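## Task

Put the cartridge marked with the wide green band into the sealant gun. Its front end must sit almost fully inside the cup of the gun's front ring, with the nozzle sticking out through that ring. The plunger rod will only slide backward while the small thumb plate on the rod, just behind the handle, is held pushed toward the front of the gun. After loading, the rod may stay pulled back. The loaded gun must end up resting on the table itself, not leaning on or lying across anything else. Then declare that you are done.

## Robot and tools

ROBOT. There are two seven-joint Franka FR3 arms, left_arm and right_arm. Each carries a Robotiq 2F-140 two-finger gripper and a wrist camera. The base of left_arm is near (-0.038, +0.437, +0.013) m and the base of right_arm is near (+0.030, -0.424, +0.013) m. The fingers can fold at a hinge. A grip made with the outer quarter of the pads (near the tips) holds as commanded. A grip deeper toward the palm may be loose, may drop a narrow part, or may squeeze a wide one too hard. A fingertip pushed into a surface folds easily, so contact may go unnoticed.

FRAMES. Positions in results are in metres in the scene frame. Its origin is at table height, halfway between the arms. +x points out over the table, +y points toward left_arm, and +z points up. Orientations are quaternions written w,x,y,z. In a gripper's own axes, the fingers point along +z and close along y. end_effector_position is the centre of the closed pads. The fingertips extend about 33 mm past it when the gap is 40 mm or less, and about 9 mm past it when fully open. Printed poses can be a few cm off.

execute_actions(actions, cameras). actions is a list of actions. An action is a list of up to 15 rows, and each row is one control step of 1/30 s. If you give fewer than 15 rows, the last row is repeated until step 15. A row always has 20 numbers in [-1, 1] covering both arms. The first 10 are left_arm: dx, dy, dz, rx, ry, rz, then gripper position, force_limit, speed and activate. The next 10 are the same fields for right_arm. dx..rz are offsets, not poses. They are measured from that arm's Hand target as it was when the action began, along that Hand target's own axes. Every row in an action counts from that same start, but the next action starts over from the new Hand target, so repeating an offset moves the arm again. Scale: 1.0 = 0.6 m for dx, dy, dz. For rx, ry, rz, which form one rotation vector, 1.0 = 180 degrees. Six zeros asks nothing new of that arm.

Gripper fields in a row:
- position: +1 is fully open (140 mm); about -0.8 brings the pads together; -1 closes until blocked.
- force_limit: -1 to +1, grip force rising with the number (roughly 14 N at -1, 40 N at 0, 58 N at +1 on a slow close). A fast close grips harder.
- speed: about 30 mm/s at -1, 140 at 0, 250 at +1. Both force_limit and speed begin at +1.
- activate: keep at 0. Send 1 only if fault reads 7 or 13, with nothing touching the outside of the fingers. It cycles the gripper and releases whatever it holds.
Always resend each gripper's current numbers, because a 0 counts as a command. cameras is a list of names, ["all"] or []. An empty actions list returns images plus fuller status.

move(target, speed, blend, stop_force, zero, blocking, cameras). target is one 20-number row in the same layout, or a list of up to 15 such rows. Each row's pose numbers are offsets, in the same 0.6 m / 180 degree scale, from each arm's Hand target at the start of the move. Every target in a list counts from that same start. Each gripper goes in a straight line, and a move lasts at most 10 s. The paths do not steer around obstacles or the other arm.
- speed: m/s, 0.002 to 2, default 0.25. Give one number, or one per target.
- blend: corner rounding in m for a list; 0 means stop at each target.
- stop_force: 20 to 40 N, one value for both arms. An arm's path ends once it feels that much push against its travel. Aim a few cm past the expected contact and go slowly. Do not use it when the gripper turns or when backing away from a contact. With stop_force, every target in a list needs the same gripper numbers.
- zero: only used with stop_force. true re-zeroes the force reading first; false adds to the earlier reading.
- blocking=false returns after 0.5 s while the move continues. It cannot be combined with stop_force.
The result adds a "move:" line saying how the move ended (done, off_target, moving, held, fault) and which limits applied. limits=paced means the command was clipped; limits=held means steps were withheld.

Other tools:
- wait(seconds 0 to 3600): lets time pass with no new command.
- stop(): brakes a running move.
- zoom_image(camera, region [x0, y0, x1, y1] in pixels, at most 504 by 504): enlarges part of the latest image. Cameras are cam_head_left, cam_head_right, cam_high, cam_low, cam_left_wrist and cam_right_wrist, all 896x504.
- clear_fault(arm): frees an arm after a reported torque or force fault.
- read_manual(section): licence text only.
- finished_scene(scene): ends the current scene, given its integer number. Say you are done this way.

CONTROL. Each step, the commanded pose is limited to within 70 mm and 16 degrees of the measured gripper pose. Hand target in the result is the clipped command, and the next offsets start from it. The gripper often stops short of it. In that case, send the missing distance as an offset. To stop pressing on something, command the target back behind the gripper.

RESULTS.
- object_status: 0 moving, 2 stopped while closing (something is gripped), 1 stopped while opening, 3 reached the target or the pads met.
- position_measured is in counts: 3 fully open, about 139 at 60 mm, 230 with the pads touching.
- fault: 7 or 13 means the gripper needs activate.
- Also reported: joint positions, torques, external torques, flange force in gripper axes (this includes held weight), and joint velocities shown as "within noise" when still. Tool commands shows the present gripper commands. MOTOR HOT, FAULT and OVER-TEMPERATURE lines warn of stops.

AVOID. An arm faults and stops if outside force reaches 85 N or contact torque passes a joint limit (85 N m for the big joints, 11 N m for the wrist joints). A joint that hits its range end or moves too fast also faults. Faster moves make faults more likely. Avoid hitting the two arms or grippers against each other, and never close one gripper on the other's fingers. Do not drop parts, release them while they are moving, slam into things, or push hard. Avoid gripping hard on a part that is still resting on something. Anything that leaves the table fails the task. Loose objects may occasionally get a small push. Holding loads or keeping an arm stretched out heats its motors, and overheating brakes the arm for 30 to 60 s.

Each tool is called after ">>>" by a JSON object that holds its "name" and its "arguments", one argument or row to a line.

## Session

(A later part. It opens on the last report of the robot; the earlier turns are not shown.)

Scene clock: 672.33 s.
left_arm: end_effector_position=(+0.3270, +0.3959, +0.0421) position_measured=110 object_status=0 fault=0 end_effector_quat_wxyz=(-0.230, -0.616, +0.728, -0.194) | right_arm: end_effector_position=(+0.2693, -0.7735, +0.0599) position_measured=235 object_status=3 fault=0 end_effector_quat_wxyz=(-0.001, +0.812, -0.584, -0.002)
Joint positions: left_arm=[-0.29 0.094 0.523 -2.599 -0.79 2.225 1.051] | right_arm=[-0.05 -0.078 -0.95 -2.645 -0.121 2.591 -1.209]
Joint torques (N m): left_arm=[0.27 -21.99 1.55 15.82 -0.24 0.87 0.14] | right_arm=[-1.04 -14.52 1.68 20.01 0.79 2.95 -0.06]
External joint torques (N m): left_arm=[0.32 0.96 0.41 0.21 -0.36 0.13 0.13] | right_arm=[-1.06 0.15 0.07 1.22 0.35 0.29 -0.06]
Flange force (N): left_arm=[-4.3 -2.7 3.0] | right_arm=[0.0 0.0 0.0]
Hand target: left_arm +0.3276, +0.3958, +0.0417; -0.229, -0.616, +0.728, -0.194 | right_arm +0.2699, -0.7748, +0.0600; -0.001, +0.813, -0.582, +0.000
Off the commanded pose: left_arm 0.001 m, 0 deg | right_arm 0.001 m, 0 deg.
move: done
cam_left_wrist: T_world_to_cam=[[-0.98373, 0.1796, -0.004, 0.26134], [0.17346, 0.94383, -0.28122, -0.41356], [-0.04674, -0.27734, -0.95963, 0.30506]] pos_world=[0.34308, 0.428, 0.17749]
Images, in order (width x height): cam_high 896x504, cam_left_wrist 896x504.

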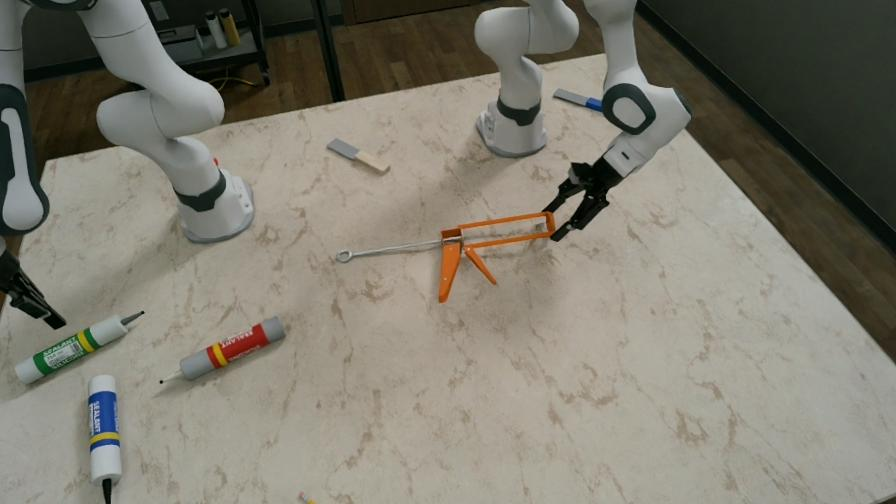

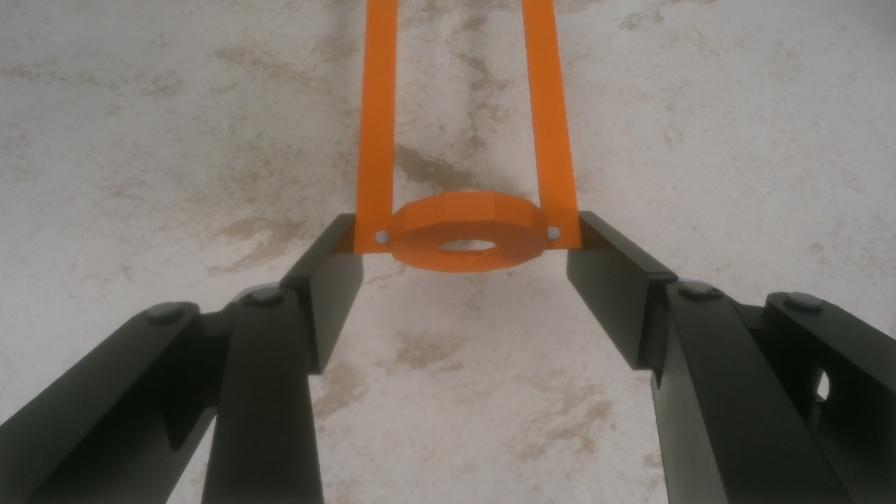

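>>> {"name": "move", "arguments": {
  "target": [0, 0, 0, 0, 0, 0, -1, -0.3, -1, 0, 0, 0, 0.0633, 0, 0, 0, -1, 0, 0.5, 0],
  "speed": 0.05,
  "cameras": ["cam_right_wrist"]
}}

Scene clock: 675.93 s.
left_arm: end_effector_position=(+0.3270, +0.3959, +0.0421) position_measured=110 object_status=2 fault=0 end_effector_quat_wxyz=(-0.230, -0.616, +0.728, -0.194) | right_arm: end_effector_position=(+0.2665, -0.7723, +0.0289) position_measured=235 object_status=3 fault=0 end_effector_quat_wxyz=(+0.002, +0.799, -0.602, -0.007)
Joint positions: left_arm=[-0.29 0.094 0.523 -2.599 -0.79 2.225 1.051] | right_arm=[-0.031 0.067 -0.931 -2.65 0.104 2.676 -1.323]
Joint torques (N m): left_arm=[0.29 -21.99 1.56 15.78 -0.25 0.87 0.12] | right_arm=[-1.02 -17.82 -1.11 18.24 0.44 2.63 0.16]
External joint torques (N m): left_arm=[0.4 0.88 0.48 0.24 -0.37 0.15 0.1] | right_arm=[-1.05 -0.44 0.24 0.78 0.06 0 0.16]
External joint torques when the fault began: right_arm=[1.99 9.2 4.86 -3.37 1.15 3.41 -0.05]
Flange force (N): left_arm=[-4.2 -2.6 2.6] | right_arm=[0.0 0.0 0.0]
Flange force when the fault began (N): right_arm=[0.0 0.0 0.0]
Hand target: left_arm +0.3276, +0.3958, +0.0417; -0.229, -0.616, +0.728, -0.194 | right_arm +0.2665, -0.7723, +0.0289; +0.002, +0.799, -0.602, -0.007 (not the last commanded pose)
Tool commands: left_gripper/position=-1.0 left_gripper/force_limit=-0.3 left_gripper/speed=-1.0 left_gripper/activate=+0.0 right_gripper/position=-1.0 right_gripper/force_limit=+0.003922 right_gripper/speed=+0.498039 right_gripper/activate=+0.0
Off the commanded pose: left_arm 0.001 m, 0 deg | right_arm 0.008 m, 3 deg.
FORCE FAULT: contact force on the right arm reached its limit, and that arm stopped. The contact can be on any part of that arm, not only on its tool. That arm's remaining commands of this call were not run. That arm is still stopped at the end of this call. While its stop runs, that arm takes no new command, but execute_actions still moves its gripper.
CLEAR FAULT: the right arm stays stopped (Reflex) until you call clear_fault(arm="right_arm").
move: fault (right_arm)
cam_right_wrist: T_world_to_cam=[[-0.96093, -0.27621, 0.01802, 0.05302], [-0.25362, 0.9047, 0.34233, 0.75985], [-0.11086, 0.32439, -0.93941, 0.45077]] pos_world=[0.29364, -0.81902, 0.16238]

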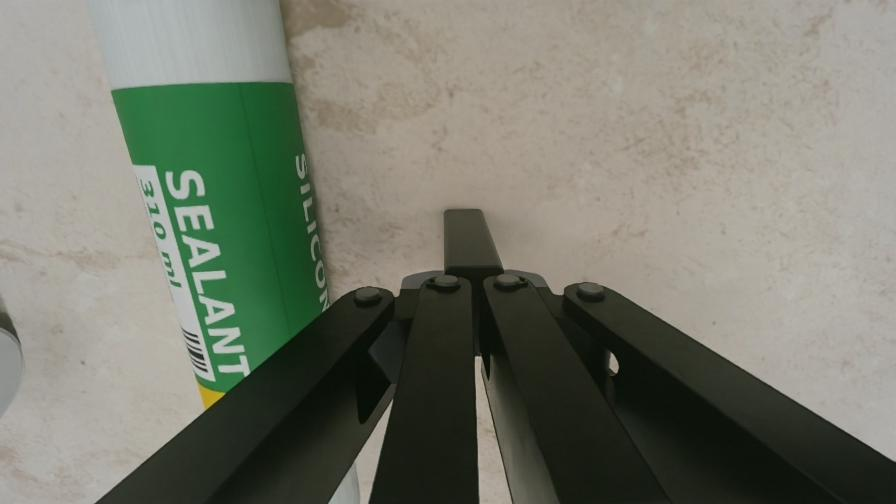

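>>> {"name": "clear_fault", "arguments": {
  "arm": "right_arm"
}}

>>> {"name": "move", "arguments": {
  "target": [
    [0, 0, 0, 0, 0, 0, -1, -0.3, -1, 0, -0.0012, 0.0016, -0.1350, 0, 0, 0, -1, 0, 0.5, 0],
    [0, 0, 0, 0, 0, 0, -1, -0.3, -1, 0, -0.0060, -0.1335, -0.1365, 0.0037, 0.0028, -0.0192, 0.43, 0, 0.5, 0],
    [0, 0, 0, 0, 0, 0, -1, -0.3, -1, 0, -0.0052, -0.1345, -0.0458, 0.0037, 0.0028, -0.0192, 0.43, 0, 0.5, 0]
  ],
  "speed": [0.12, 0.2, 0.1],
  "cameras": ["cam_right_wrist"]
}}

Scene clock: 693.83 s.
left_arm: end_effector_position=(+0.3270, +0.3959, +0.0421) position_measured=110 object_status=2 fault=0 end_effector_quat_wxyz=(-0.230, -0.616, +0.728, -0.194) | right_arm: end_effector_position=(+0.2665, -0.7723, +0.0289) position_measured=235 object_status=3 fault=0 end_effector_quat_wxyz=(+0.002, +0.799, -0.602, -0.007)
Joint positions: left_arm=[-0.29 0.094 0.523 -2.599 -0.79 2.225 1.051] | right_arm=[-0.031 0.067 -0.931 -2.65 0.104 2.676 -1.323]
Joint torques (N m): left_arm=[0.25 -22.01 1.56 15.8 -0.25 0.88 0.12] | right_arm=[-1 -17.84 -1.14 18.23 0.44 2.63 0.17]
External joint torques (N m): left_arm=[0.28 0.82 0.4 0.3 -0.37 0.15 0.11] | right_arm=[-0.93 -0.47 0.3 0.82 0.04 0 0.17]
Flange force (N): left_arm=[-3.9 -2.7 2.7] | right_arm=[0.0 0.0 0.0]
Hand target: left_arm +0.3276, +0.3958, +0.0417; -0.229, -0.616, +0.728, -0.194 | right_arm +0.2665, -0.7723, +0.0289; +0.002, +0.799, -0.602, -0.007 (not the last commanded pose)
Tool commands: left_gripper/position=-1.0 left_gripper/force_limit=-0.3 left_gripper/speed=-1.0 left_gripper/activate=+0.0 right_gripper/position=-1.0 right_gripper/force_limit=+0.003922 right_gripper/speed=+0.498039 right_gripper/activate=+0.0
Off the commanded pose: left_arm 0.001 m, 0 deg | right_arm 0.008 m, 3 deg.
FORCE FAULT, CONTINUED: the right arm's stop, for the force fault that an earlier result reported, is over. The call counts as one of the actions that you can send in this scene. That arm's target is now where it stood when the stop ended, not its last command. That arm accepts commands again.
CLEAR FAULT: your call cleared the right arm's force fault. If the contact force or a joint's load stays at its limit, that arm stops again.

Scene clock: 699.03 s.
left_arm: end_effector_position=(+0.3270, +0.3959, +0.0421) position_measured=110 object_status=2 fault=0 end_effector_quat_wxyz=(-0.230, -0.616, +0.728, -0.194) | right_arm: end_effector_position=(+0.3428, -0.7459, +0.0555) position_measured=75 object_status=3 fault=0 end_effector_quat_wxyz=(-0.001, +0.815, -0.579, -0.002)
Joint positions: left_arm=[-0.29 0.094 0.523 -2.599 -0.79 2.225 1.051] | right_arm=[-0.017 0.039 -0.787 -2.566 0.055 2.589 -1.175]
Joint velocities: left_arm=[within noise] | right_arm=[0 0 -0.001 0.001 -0.002 0 -0.006]
Joint torques (N m): left_arm=[0.27 -21.99 1.48 15.82 -0.25 0.89 0.14] | right_arm=[-1.19 -20.64 -0.61 20.29 0.78 2.94 -0.18]
External joint torques (N m): left_arm=[0.22 0.87 0.25 0.33 -0.37 0.16 0.13] | right_arm=[-1.2 0 0.12 1.32 0.34 0.29 -0.18]
Flange force (N): left_arm=[-4.0 -3.0 3.0] | right_arm=[6.7 -1.2 3.2]
Hand target: left_arm +0.3276, +0.3958, +0.0417; -0.229, -0.616, +0.728, -0.194 | right_arm +0.3435, -0.7472, +0.0555; +0.000, +0.817, -0.577, +0.000
Off the commanded pose: left_arm 0.001 m, 0 deg | right_arm 0.001 m, 0 deg.
move: done
cam_right_wrist: T_world_to_cam=[[-0.94447, -0.3285, 0.00753, 0.08914], [-0.30688, 0.89003, 0.33716, 0.75378], [-0.11746, 0.31613, -0.94142, 0.47186]] pos_world=[0.37093, -0.79077, 0.18941]

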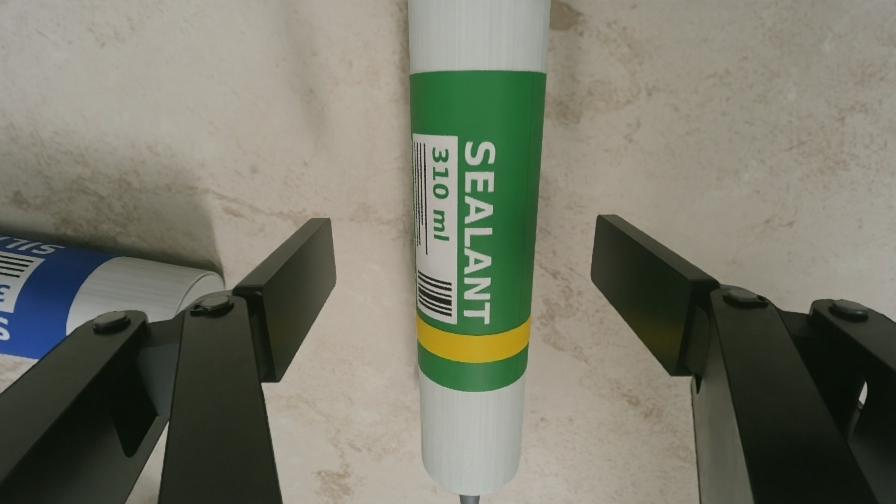

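>>> {"name": "move", "arguments": {
  "target": [
    [0, 0, 0, 0, 0, 0, -0.98, 0, -1, 0, 0, 0.0083, 0, 0, 0, 0, 0.43, 0, 0.5, 0],
    [0, 0, 0, 0, 0, 0, -0.98, 0, -1, 0, 0, 0.0083, 0, 0, 0, 0, -1, 0, -1, 0],
    [0.2048, -0.0010, 0.1431, 0, 0, 0, -0.98, 0, -1, 0, 0, 0.0083, -0.0667, 0, 0, 0, -1, 0, -1, 0]
  ],
  "speed": [0.1, 0.1, 0.08],
  "cameras": ["cam_right_wrist", "cam_left_wrist", "cam_high"]
}}

Scene clock: 760.97 s.
left_arm: end_effector_position=(+0.3017, +0.2478, +0.0416) position_measured=112 object_status=2 fault=0 end_effector_quat_wxyz=(-0.231, -0.612, +0.731, -0.194) | right_arm: end_effector_position=(+0.3372, -0.7477, +0.0932) position_measured=163 object_status=2 fault=0 end_effector_quat_wxyz=(-0.001, +0.818, -0.575, -0.002)
Joint positions: left_arm=[-0.505 0.007 0.316 -2.722 -1.057 2.417 0.922] | right_arm=[-0.04 -0.098 -0.792 -2.556 -0.114 2.479 -1.075]
Joint velocities: left_arm=[within noise] | right_arm=[-0.002 -0.001 0 -0.001 -0.001 -0.002 0.007]
Joint torques (N m): left_arm=[0.35 -21.61 0.62 15.56 -0.46 1.56 -0.29] | right_arm=[-1.34 -20.41 2.51 22.93 0.29 2.66 0.53]
External joint torques (N m): left_arm=[0.37 -0.06 0.59 0.73 -0.67 0.72 -0.31] | right_arm=[-1.28 -2.46 0.75 2.59 -0.22 0.03 0.53]
Flange force (N): left_arm=[-0.3 -1.4 2.2] | right_arm=[-5.2 1.9 -12.7]
Hand target: left_arm +0.3033, +0.2479, +0.0418; -0.229, -0.616, +0.728, -0.194 | right_arm +0.3388, -0.7489, +0.0955; +0.000, +0.817, -0.577, +0.000
Off the commanded pose: left_arm 0.002 m, 1 deg | right_arm 0.003 m, 0 deg.
move: done
cam_left_wrist: T_world_to_cam=[[-0.98176, 0.19, -0.0069, 0.25991], [0.18415, 0.94129, -0.28295, -0.27205], [-0.04727, -0.27906, -0.95911, 0.26293]] pos_world=[0.3177, 0.28007, 0.177]
cam_right_wrist: T_world_to_cam=[[-0.9408, -0.33885, 0.00852, 0.07404], [-0.31621, 0.88645, 0.33798, 0.74135], [-0.12208, 0.31527, -0.94112, 0.50801]] pos_world=[0.36609, -0.79224, 0.22691]
Images, in order (width x height): cam_high 896x504, cam_left_wrist 896x504, cam_right_wrist 896x504.

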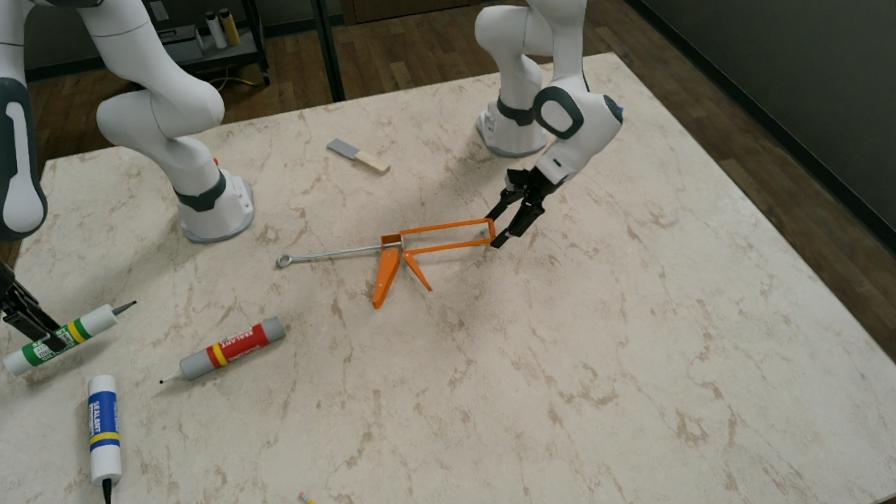

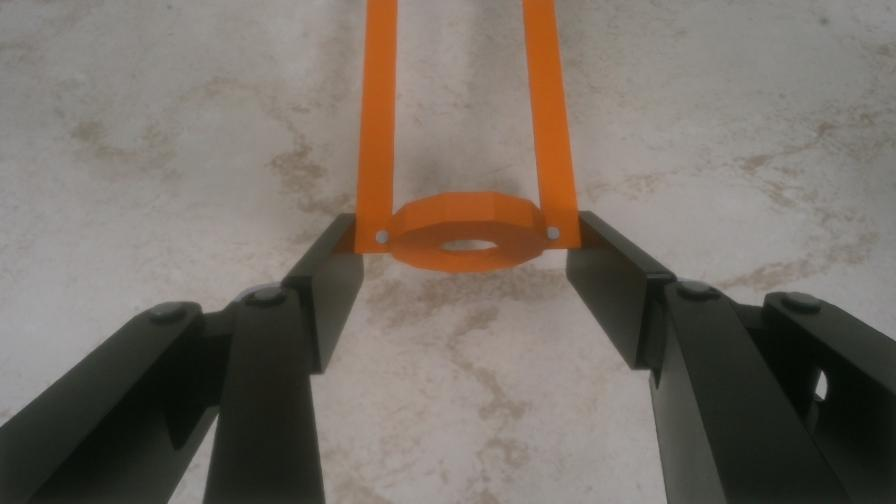

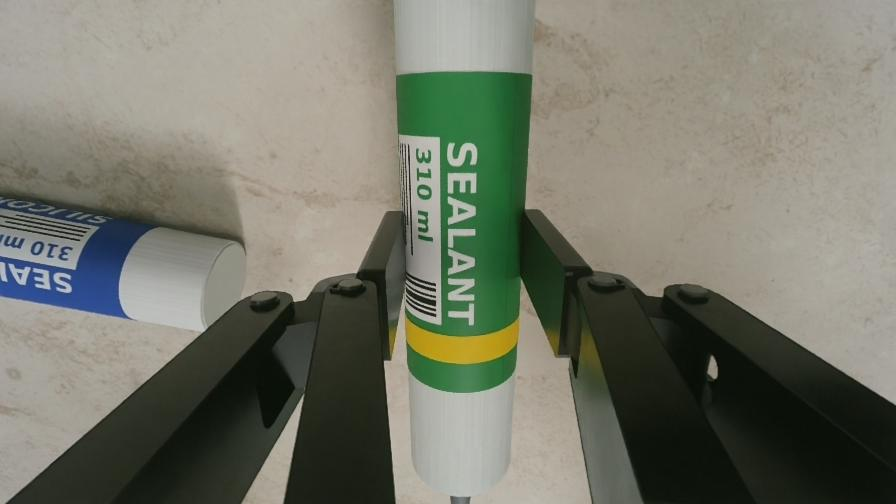

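>>> {"name": "move", "arguments": {
  "target": [
    [0, 0, 0, 0, 0, 0, -0.98, 0, -1, 0, 0, 0, -0.1917, 0, 0, 0, -1, 0, -1, 0],
    [0, 0, 0, 0, 0, 0, -0.98, 0, -1, 0, -0.4549, -0.3584, -0.2408, -0.0105, 0.0408, 0.0803, -1, 0, -1, 0],
    [0, 0, 0, 0, 0, 0, -0.98, 0, -1, 0, -0.9856, -0.4585, -0.2408, -0.0211, 0.0815, 0.1605, -1, 0, -1, 0]
  ],
  "speed": [0.2, 0.28, 0.28],
  "blend": [0.05, 0.06, 0]
}}

>>> {"name": "move", "arguments": {
  "target": [0, 0, 0, 0, 0, 0, -0.98, 0, -1, 0, -0.2821, 0.2403, 0.1315, 0, 0, 0, -1, 0, -1, 0],
  "speed": 0.18,
  "cameras": ["all"]
}}

Scene clock: 800.33 s.
left_arm: end_effector_position=(+0.3017, +0.2478, +0.0415) position_measured=112 object_status=2 fault=0 end_effector_quat_wxyz=(-0.231, -0.613, +0.731, -0.194) | right_arm: end_effector_position=(+0.4006, -0.1002, +0.2393) position_measured=163 object_status=2 fault=0 end_effector_quat_wxyz=(-0.100, -0.642, +0.756, -0.082)
Joint positions: left_arm=[-0.505 0.007 0.316 -2.722 -1.057 2.418 0.921] | right_arm=[-0.095 0.041 0.901 -1.994 -0.176 1.797 1.04]
Joint velocities: left_arm=[within noise] | right_arm=[-0.001 -0.001 0.001 0 0 -0.001 0.006]
Joint torques (N m): left_arm=[0.38 -21.59 0.61 15.57 -0.44 1.56 -0.35] | right_arm=[-0.63 -21.82 0.54 26.39 0.04 1.58 0.42]
External joint torques (N m): left_arm=[0.49 -0.01 0.65 0.74 -0.65 0.73 -0.37] | right_arm=[-0.69 -1.17 -0.57 2.57 -0.4 -0.24 0.41]
Flange force (N): left_arm=[-0.5 -1.6 1.9] | right_arm=[-3.2 -3.8 -6.6]
Hand target: left_arm +0.3033, +0.2479, +0.0418; -0.229, -0.616, +0.728, -0.194 | right_arm +0.4009, -0.0998, +0.2407; -0.099, -0.640, +0.757, -0.084
Off the commanded pose: left_arm 0.002 m, 1 deg | right_arm 0.001 m, 0 deg.
move: done

Scene clock: 802.90 s.
left_arm: end_effector_position=(+0.3017, +0.2478, +0.0415) position_measured=112 object_status=2 fault=0 end_effector_quat_wxyz=(-0.231, -0.613, +0.731, -0.194) | right_arm: end_effector_position=(+0.2821, +0.0644, +0.1182) position_measured=163 object_status=2 fault=0 end_effector_quat_wxyz=(-0.101, -0.644, +0.754, -0.083)
Joint positions: left_arm=[-0.505 0.007 0.316 -2.722 -1.057 2.418 0.921] | right_arm=[0.414 0.487 0.798 -1.844 -0.413 1.894 1.556]
Joint velocities: left_arm=[within noise] | right_arm=[-0.002 0 0.001 0.001 0.001 0.001 0.007]
Joint torques (N m): left_arm=[0.38 -21.59 0.69 15.59 -0.44 1.56 -0.39] | right_arm=[-0.54 -38.03 10.67 23.61 1.04 1.55 0.37]
External joint torques (N m): left_arm=[0.49 0 0.74 0.71 -0.66 0.73 -0.41] | right_arm=[-0.7 -2.96 -0.45 2.63 0.34 -0.13 0.36]
Flange force (N): left_arm=[-0.5 -1.6 1.7] | right_arm=[0.6 -1.2 -6.7]
Hand target: left_arm +0.3033, +0.2479, +0.0418; -0.229, -0.616, +0.728, -0.194 | right_arm +0.2826, +0.0654, +0.1209; -0.099, -0.640, +0.757, -0.084
Off the commanded pose: left_arm 0.002 m, 1 deg | right_arm 0.003 m, 1 deg.
move: done
cam_left_wrist: T_world_to_cam=[[-0.98202, 0.18866, -0.00604, 0.26033], [0.18264, 0.94165, -0.28274, -0.27164], [-0.04765, -0.27876, -0.95918, 0.26296]] pos_world=[0.31779, 0.27998, 0.17699]
cam_right_wrist: T_world_to_cam=[[-0.98718, 0.15924, 0.0106, 0.27781], [0.15958, 0.98413, 0.07756, -0.11416], [0.00192, 0.07826, -0.99693, 0.25566]] pos_world=[0.29198, 0.0481, 0.26079]

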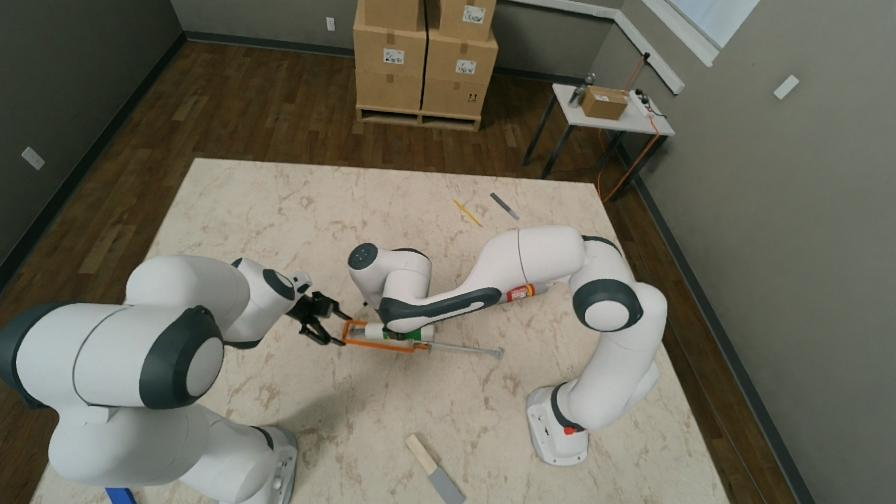

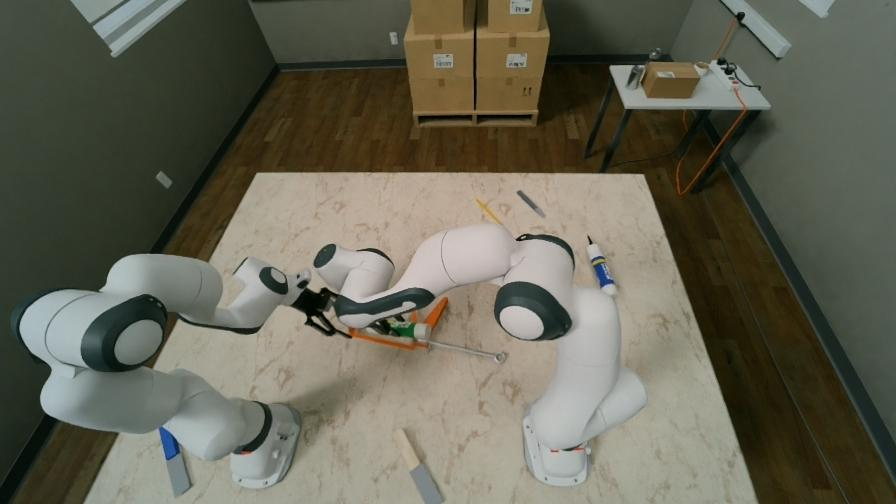

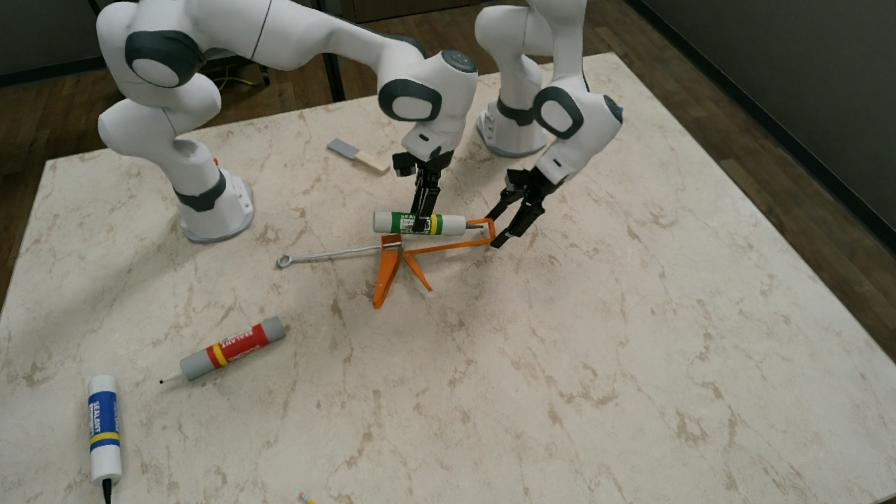

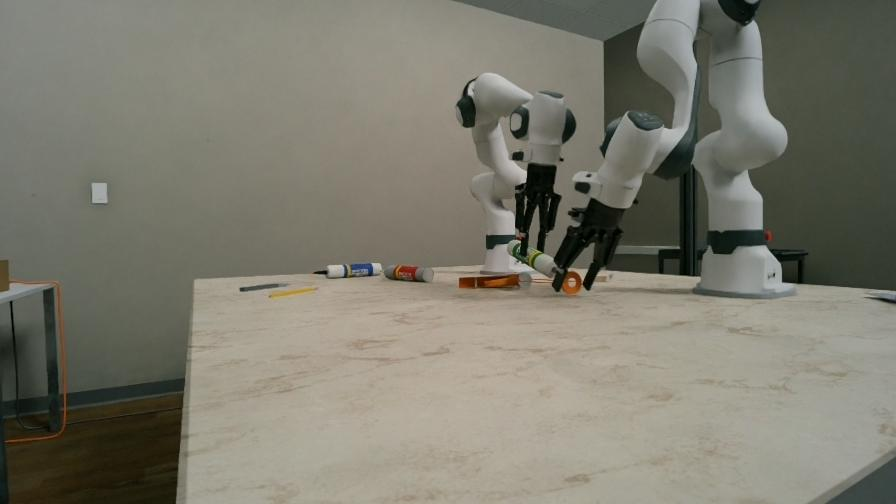

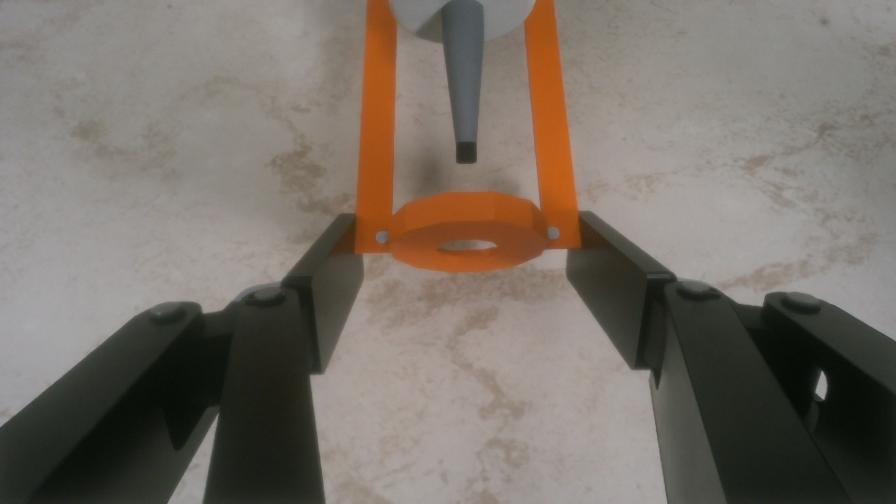

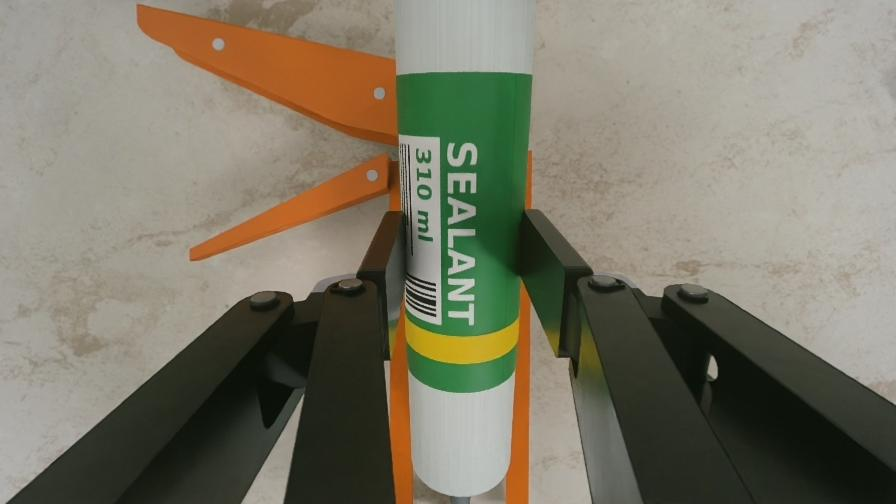

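>>> {"name": "zoom_image", "arguments": {
  "camera": "cam_low",
  "region": [440, 220, 640, 310]
}}

>>> {"name": "zoom_image", "arguments": {
  "camera": "cam_high",
  "region": [360, 190, 560, 310]
}}

Scaled by 2.520 from the camera's image (finer frame: 1280x720).

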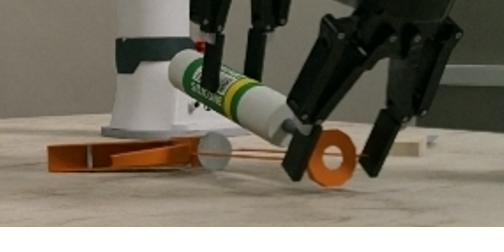

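Scaled by 2.520 from the camera's image (finer frame: 1280x720).

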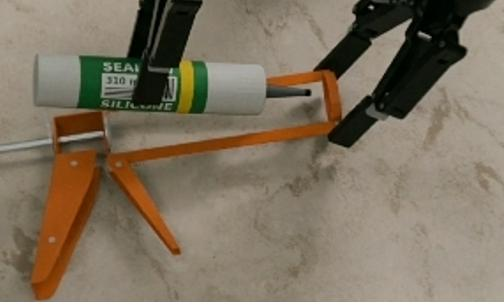

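>>> {"name": "move", "arguments": {
  "target": [
    [0, 0, 0, 0, 0, 0, -0.98, 0, -1, 0, -0.0057, 0.0017, 0.0210, 0, 0, 0, -1, 0, -1, 0],
    [0, 0, 0, 0, 0, 0, -0.98, 0, -1, 0, -0.0668, 0.0017, 0.0210, 0, 0, 0, -1, 0, -1, 0]
  ],
  "speed": [0.06, 0.05],
  "stop_force": 20,
  "cameras": ["cam_left_wrist", "cam_right_wrist", "cam_high"]
}}

Scene clock: 841.63 s.
left_arm: end_effector_position=(+0.3017, +0.2478, +0.0415) position_measured=112 object_status=2 fault=0 end_effector_quat_wxyz=(-0.231, -0.613, +0.731, -0.194) | right_arm: end_effector_position=(+0.2870, +0.1001, +0.0964) position_measured=163 object_status=2 fault=0 end_effector_quat_wxyz=(-0.100, -0.642, +0.755, -0.083)
Joint positions: left_arm=[-0.505 0.007 0.316 -2.722 -1.057 2.418 0.921] | right_arm=[0.527 0.61 0.727 -1.704 -0.458 1.873 1.588]
Joint torques (N m): left_arm=[0.37 -21.7 0.65 15.53 -0.43 1.57 -0.36] | right_arm=[-0.65 -43.25 12.3 23.35 0.76 1.43 0.41]
External joint torques (N m): left_arm=[0.36 -0.05 0.59 0.63 -0.64 0.72 -0.38] | right_arm=[-0.67 -2.58 -0.3 2.48 0.05 -0.28 0.4]
Flange force (N): left_arm=[-0.1 -1.2 1.8] | right_arm=[-1.9 -1.6 -6.1]
Hand target: left_arm +0.3033, +0.2479, +0.0418; -0.229, -0.616, +0.728, -0.194 | right_arm +0.2875, +0.1005, +0.0984; -0.099, -0.640, +0.757, -0.084
Off the commanded pose: left_arm 0.002 m, 1 deg | right_arm 0.002 m, 0 deg.
move: done
cam_left_wrist: T_world_to_cam=[[-0.98202, 0.18866, -0.00604, 0.26033], [0.18264, 0.94165, -0.28274, -0.27164], [-0.04765, -0.27876, -0.95918, 0.26296]] pos_world=[0.31779, 0.27998, 0.17699]
cam_right_wrist: T_world_to_cam=[[-0.98664, 0.16262, 0.00984, 0.27679], [0.16288, 0.98345, 0.0793, -0.14939], [0.00322, 0.07984, -0.9968, 0.23071]] pos_world=[0.29668, 0.08349, 0.2391]
Images, in order (width x height): cam_high 896x504, cam_left_wrist 896x504, cam_right_wrist 896x504.

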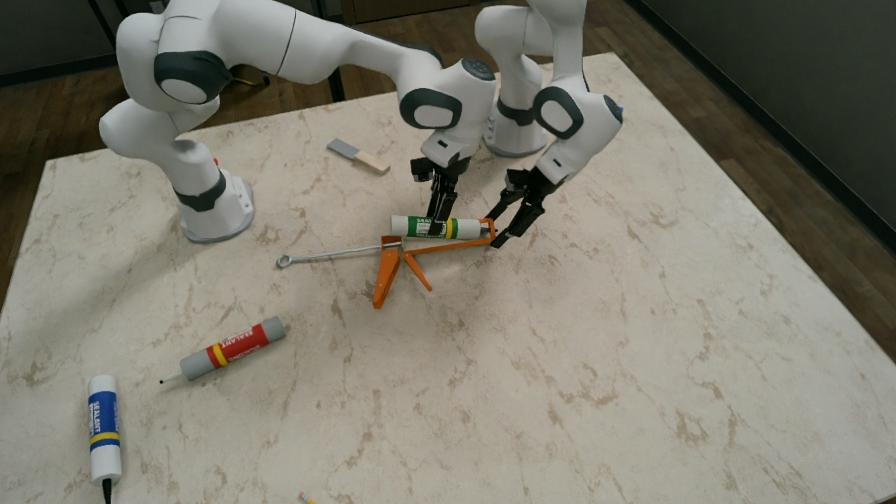

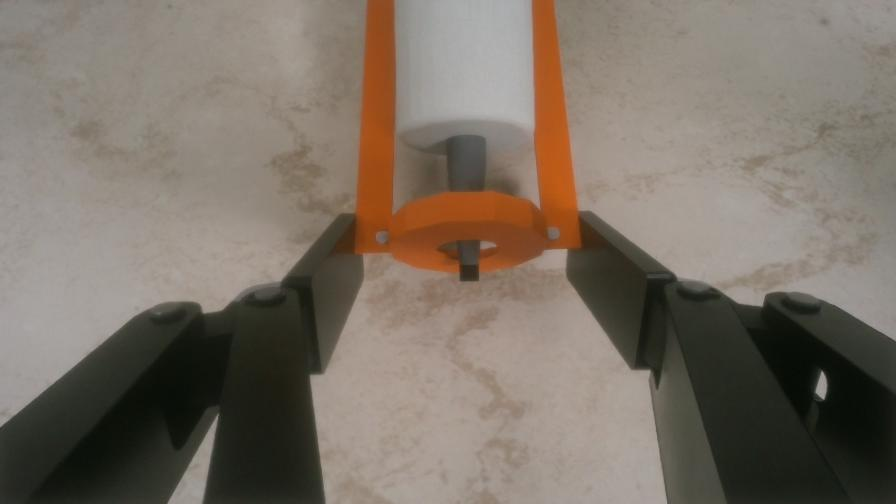

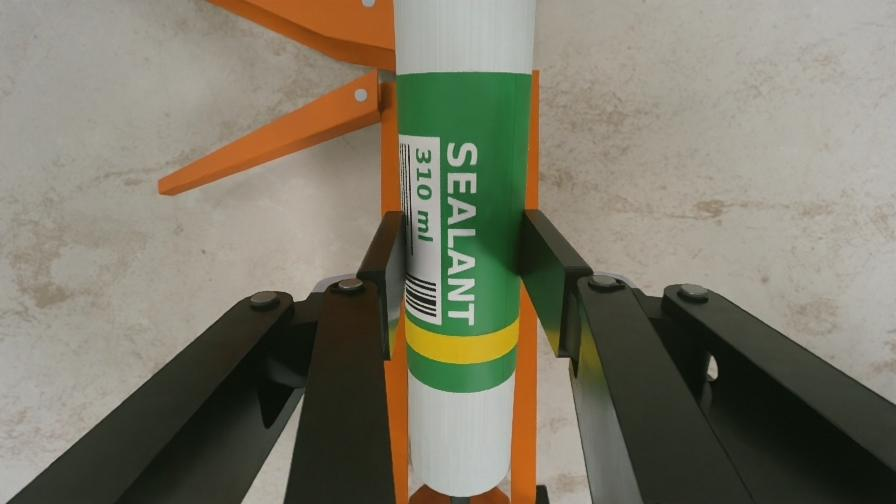

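>>> {"name": "move", "arguments": {
  "target": [
    [0, 0, 0, 0, 0, 0, -0.98, 0, -1, 0, -0.0457, 0, 0.0023, 0, 0, 0, -1, 0, -1, 0],
    [0, 0, 0, 0, 0, 0, -0.98, 0, -1, 0, -0.0478, 0, 0.0120, 0, -0.0139, 0, -1, 0, -1, 0]
  ],
  "speed": [0.05, 0.03],
  "stop_force": 20,
  "cameras": ["cam_left_wrist", "cam_right_wrist", "cam_low"]
}}

Scene clock: 868.13 s.
left_arm: end_effector_position=(+0.3015, +0.2479, +0.0414) position_measured=112 object_status=2 fault=0 end_effector_quat_wxyz=(-0.231, -0.613, +0.730, -0.193) | right_arm: end_effector_position=(+0.2911, +0.1241, +0.0816) position_measured=163 object_status=2 fault=0 end_effector_quat_wxyz=(-0.086, -0.644, +0.757, -0.071)
Joint positions: left_arm=[-0.505 0.007 0.315 -2.722 -1.057 2.418 0.92] | right_arm=[0.571 0.661 0.694 -1.656 -0.475 1.914 1.594]
Joint torques (N m): left_arm=[0.47 -21.75 0.67 15.78 -0.41 1.5 -0.35] | right_arm=[-1.01 -45.67 13.08 21.96 0.87 2.09 0.37]
External joint torques (N m): left_arm=[0.42 -0.2 0.57 0.96 -0.62 0.65 -0.37] | right_arm=[-1.05 -2.96 0.08 1.21 0.16 0.27 0.36]
Flange force (N): left_arm=[-0.1 -1.9 1.4] | right_arm=[6.5 0.3 -3.3]
Hand target: left_arm +0.3033, +0.2479, +0.0418; -0.229, -0.616, +0.728, -0.194 | right_arm +0.2918, +0.1260, +0.0841; -0.083, -0.642, +0.759, -0.070
Off the commanded pose: left_arm 0.002 m, 0 deg | right_arm 0.003 m, 1 deg.
move: done
cam_left_wrist: T_world_to_cam=[[-0.98214, 0.18807, -0.0055, 0.26034], [0.18194, 0.94186, -0.28249, -0.27156], [-0.04794, -0.27844, -0.95925, 0.26278]] pos_world=[0.31769, 0.27998, 0.17679]
cam_right_wrist: T_world_to_cam=[[-0.98687, 0.16127, 0.00876, 0.27749], [0.16119, 0.98009, 0.11596, -0.17454], [0.01012, 0.11585, -0.99322, 0.20719]] pos_world=[0.29989, 0.10231, 0.2236]
Images, in order (width x height): cam_low 896x504, cam_left_wrist 896x504, cam_right_wrist 896x504.

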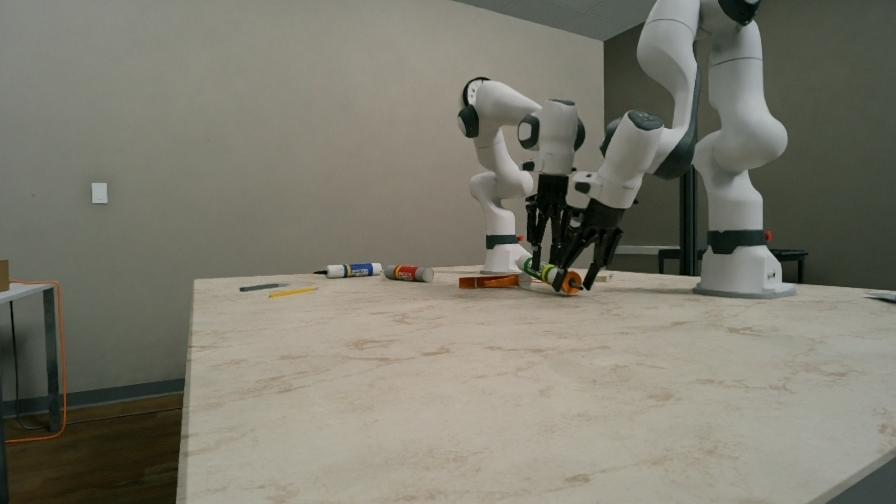

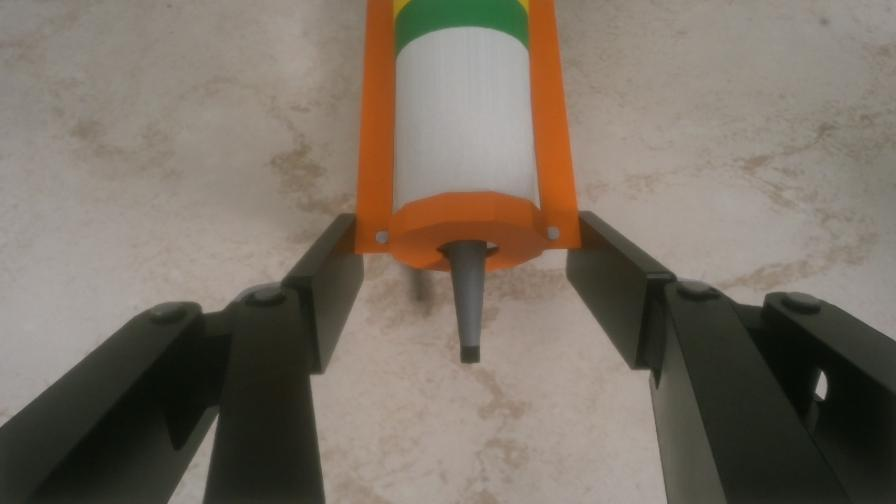

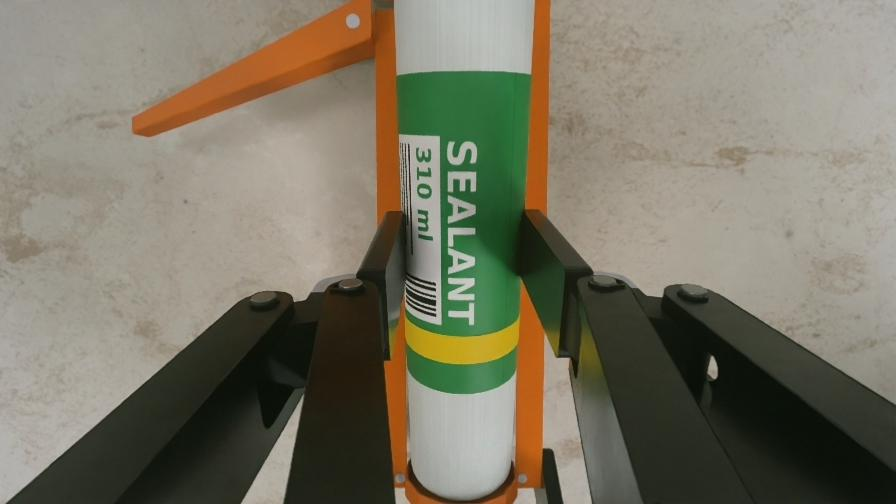

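>>> {"name": "move", "arguments": {
  "target": [
    [0, 0, 0, 0, 0, 0, -0.98, 0, -1, 0, -0.0058, 0, 0.0098, 0, -0.0139, 0, -1, 0, -1, 0],
    [0, 0, 0, 0, 0, 0, -0.98, 0, -1, 0, -0.0050, 0, 0.0271, 0, -0.0417, 0, -1, 0, -1, 0],
    [0, 0, 0, 0, 0, 0, -0.98, 0, -1, 0, -0.0050, 0, 0.0387, 0, -0.0611, 0, -1, 0, -1, 0]
  ],
  "speed": [0.03, 0.04, 0.04],
  "stop_force": 25,
  "cameras": ["cam_left_wrist", "cam_right_wrist", "cam_low", "cam_high"]
}}

Scene clock: 882.80 s.
left_arm: end_effector_position=(+0.3016, +0.2483, +0.0410) position_measured=112 object_status=2 fault=0 end_effector_quat_wxyz=(-0.230, -0.614, +0.730, -0.193) | right_arm: end_effector_position=(+0.2893, +0.1209, +0.0580) position_measured=163 object_status=2 fault=0 end_effector_quat_wxyz=(-0.015, -0.648, +0.761, -0.010)
Joint positions: left_arm=[-0.506 0.008 0.315 -2.723 -1.057 2.42 0.919] | right_arm=[0.445 0.541 0.724 -1.949 -0.475 2.276 1.599]
Joint torques (N m): left_arm=[0.56 -22.05 0.7 16.2 -0.29 1.14 -0.23] | right_arm=[-1.03 -39.4 11.78 21.7 0.69 3.22 0.38]
External joint torques (N m): left_arm=[0.53 -0.44 0.61 1.35 -0.51 0.28 -0.25] | right_arm=[-1.02 -2.68 0.22 1.69 0.08 0.86 0.38]
Flange force (N): left_arm=[-0.5 -2.9 0.2] | right_arm=[3.9 0.0 -4.4]
Hand target: left_arm +0.3033, +0.2479, +0.0418; -0.229, -0.616, +0.728, -0.194 | right_arm +0.2914, +0.1240, +0.0607; -0.010, -0.646, +0.764, -0.008
Off the commanded pose: left_arm 0.002 m, 0 deg | right_arm 0.005 m, 1 deg.
move: off_target (right_arm)
cam_left_wrist: T_world_to_cam=[[-0.98242, 0.1866, -0.0053, 0.26076], [0.18055, 0.9426, -0.2809, -0.27189], [-0.04742, -0.27692, -0.95972, 0.26204]] pos_world=[0.31769, 0.28019, 0.1765]
cam_right_wrist: T_world_to_cam=[[-0.98703, 0.1602, 0.00988, 0.27653], [0.15576, 0.94123, 0.2997, -0.17278], [0.03872, 0.29735, -0.95398, 0.15162]] pos_world=[0.29399, 0.07324, 0.19369]
Images, in order (width x height): cam_high 896x504, cam_low 896x504, cam_left_wrist 896x504, cam_right_wrist 896x504.

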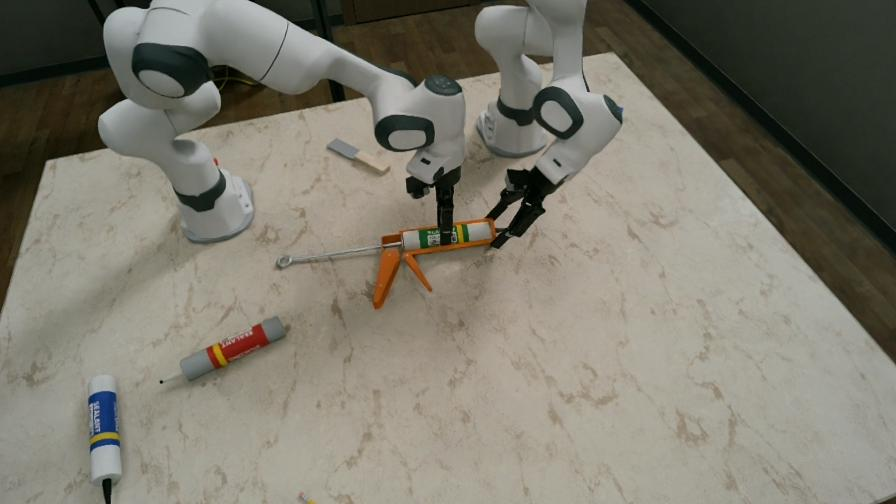

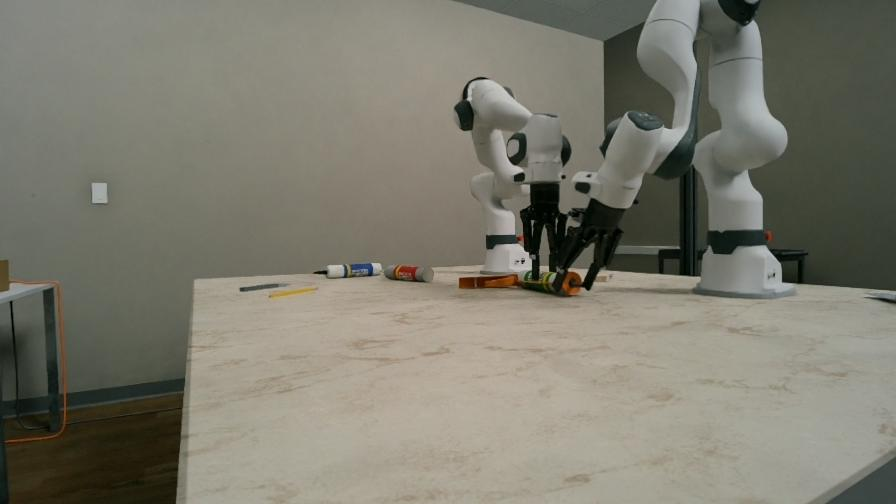

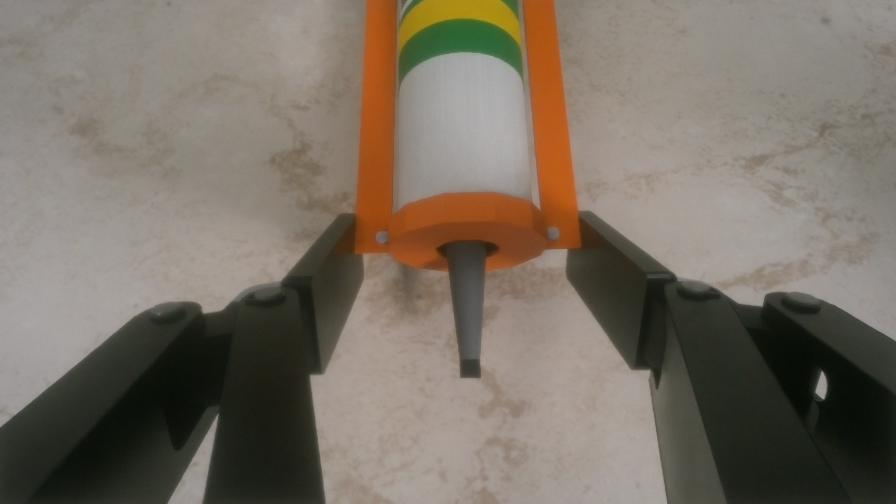

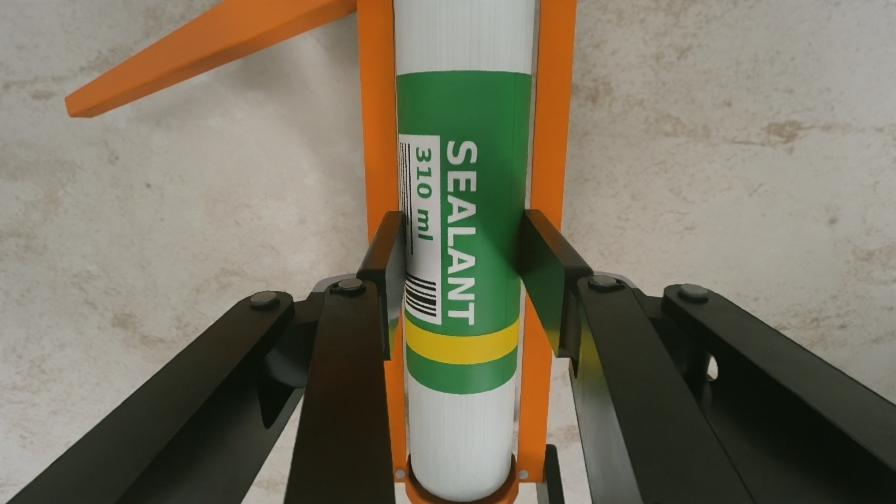

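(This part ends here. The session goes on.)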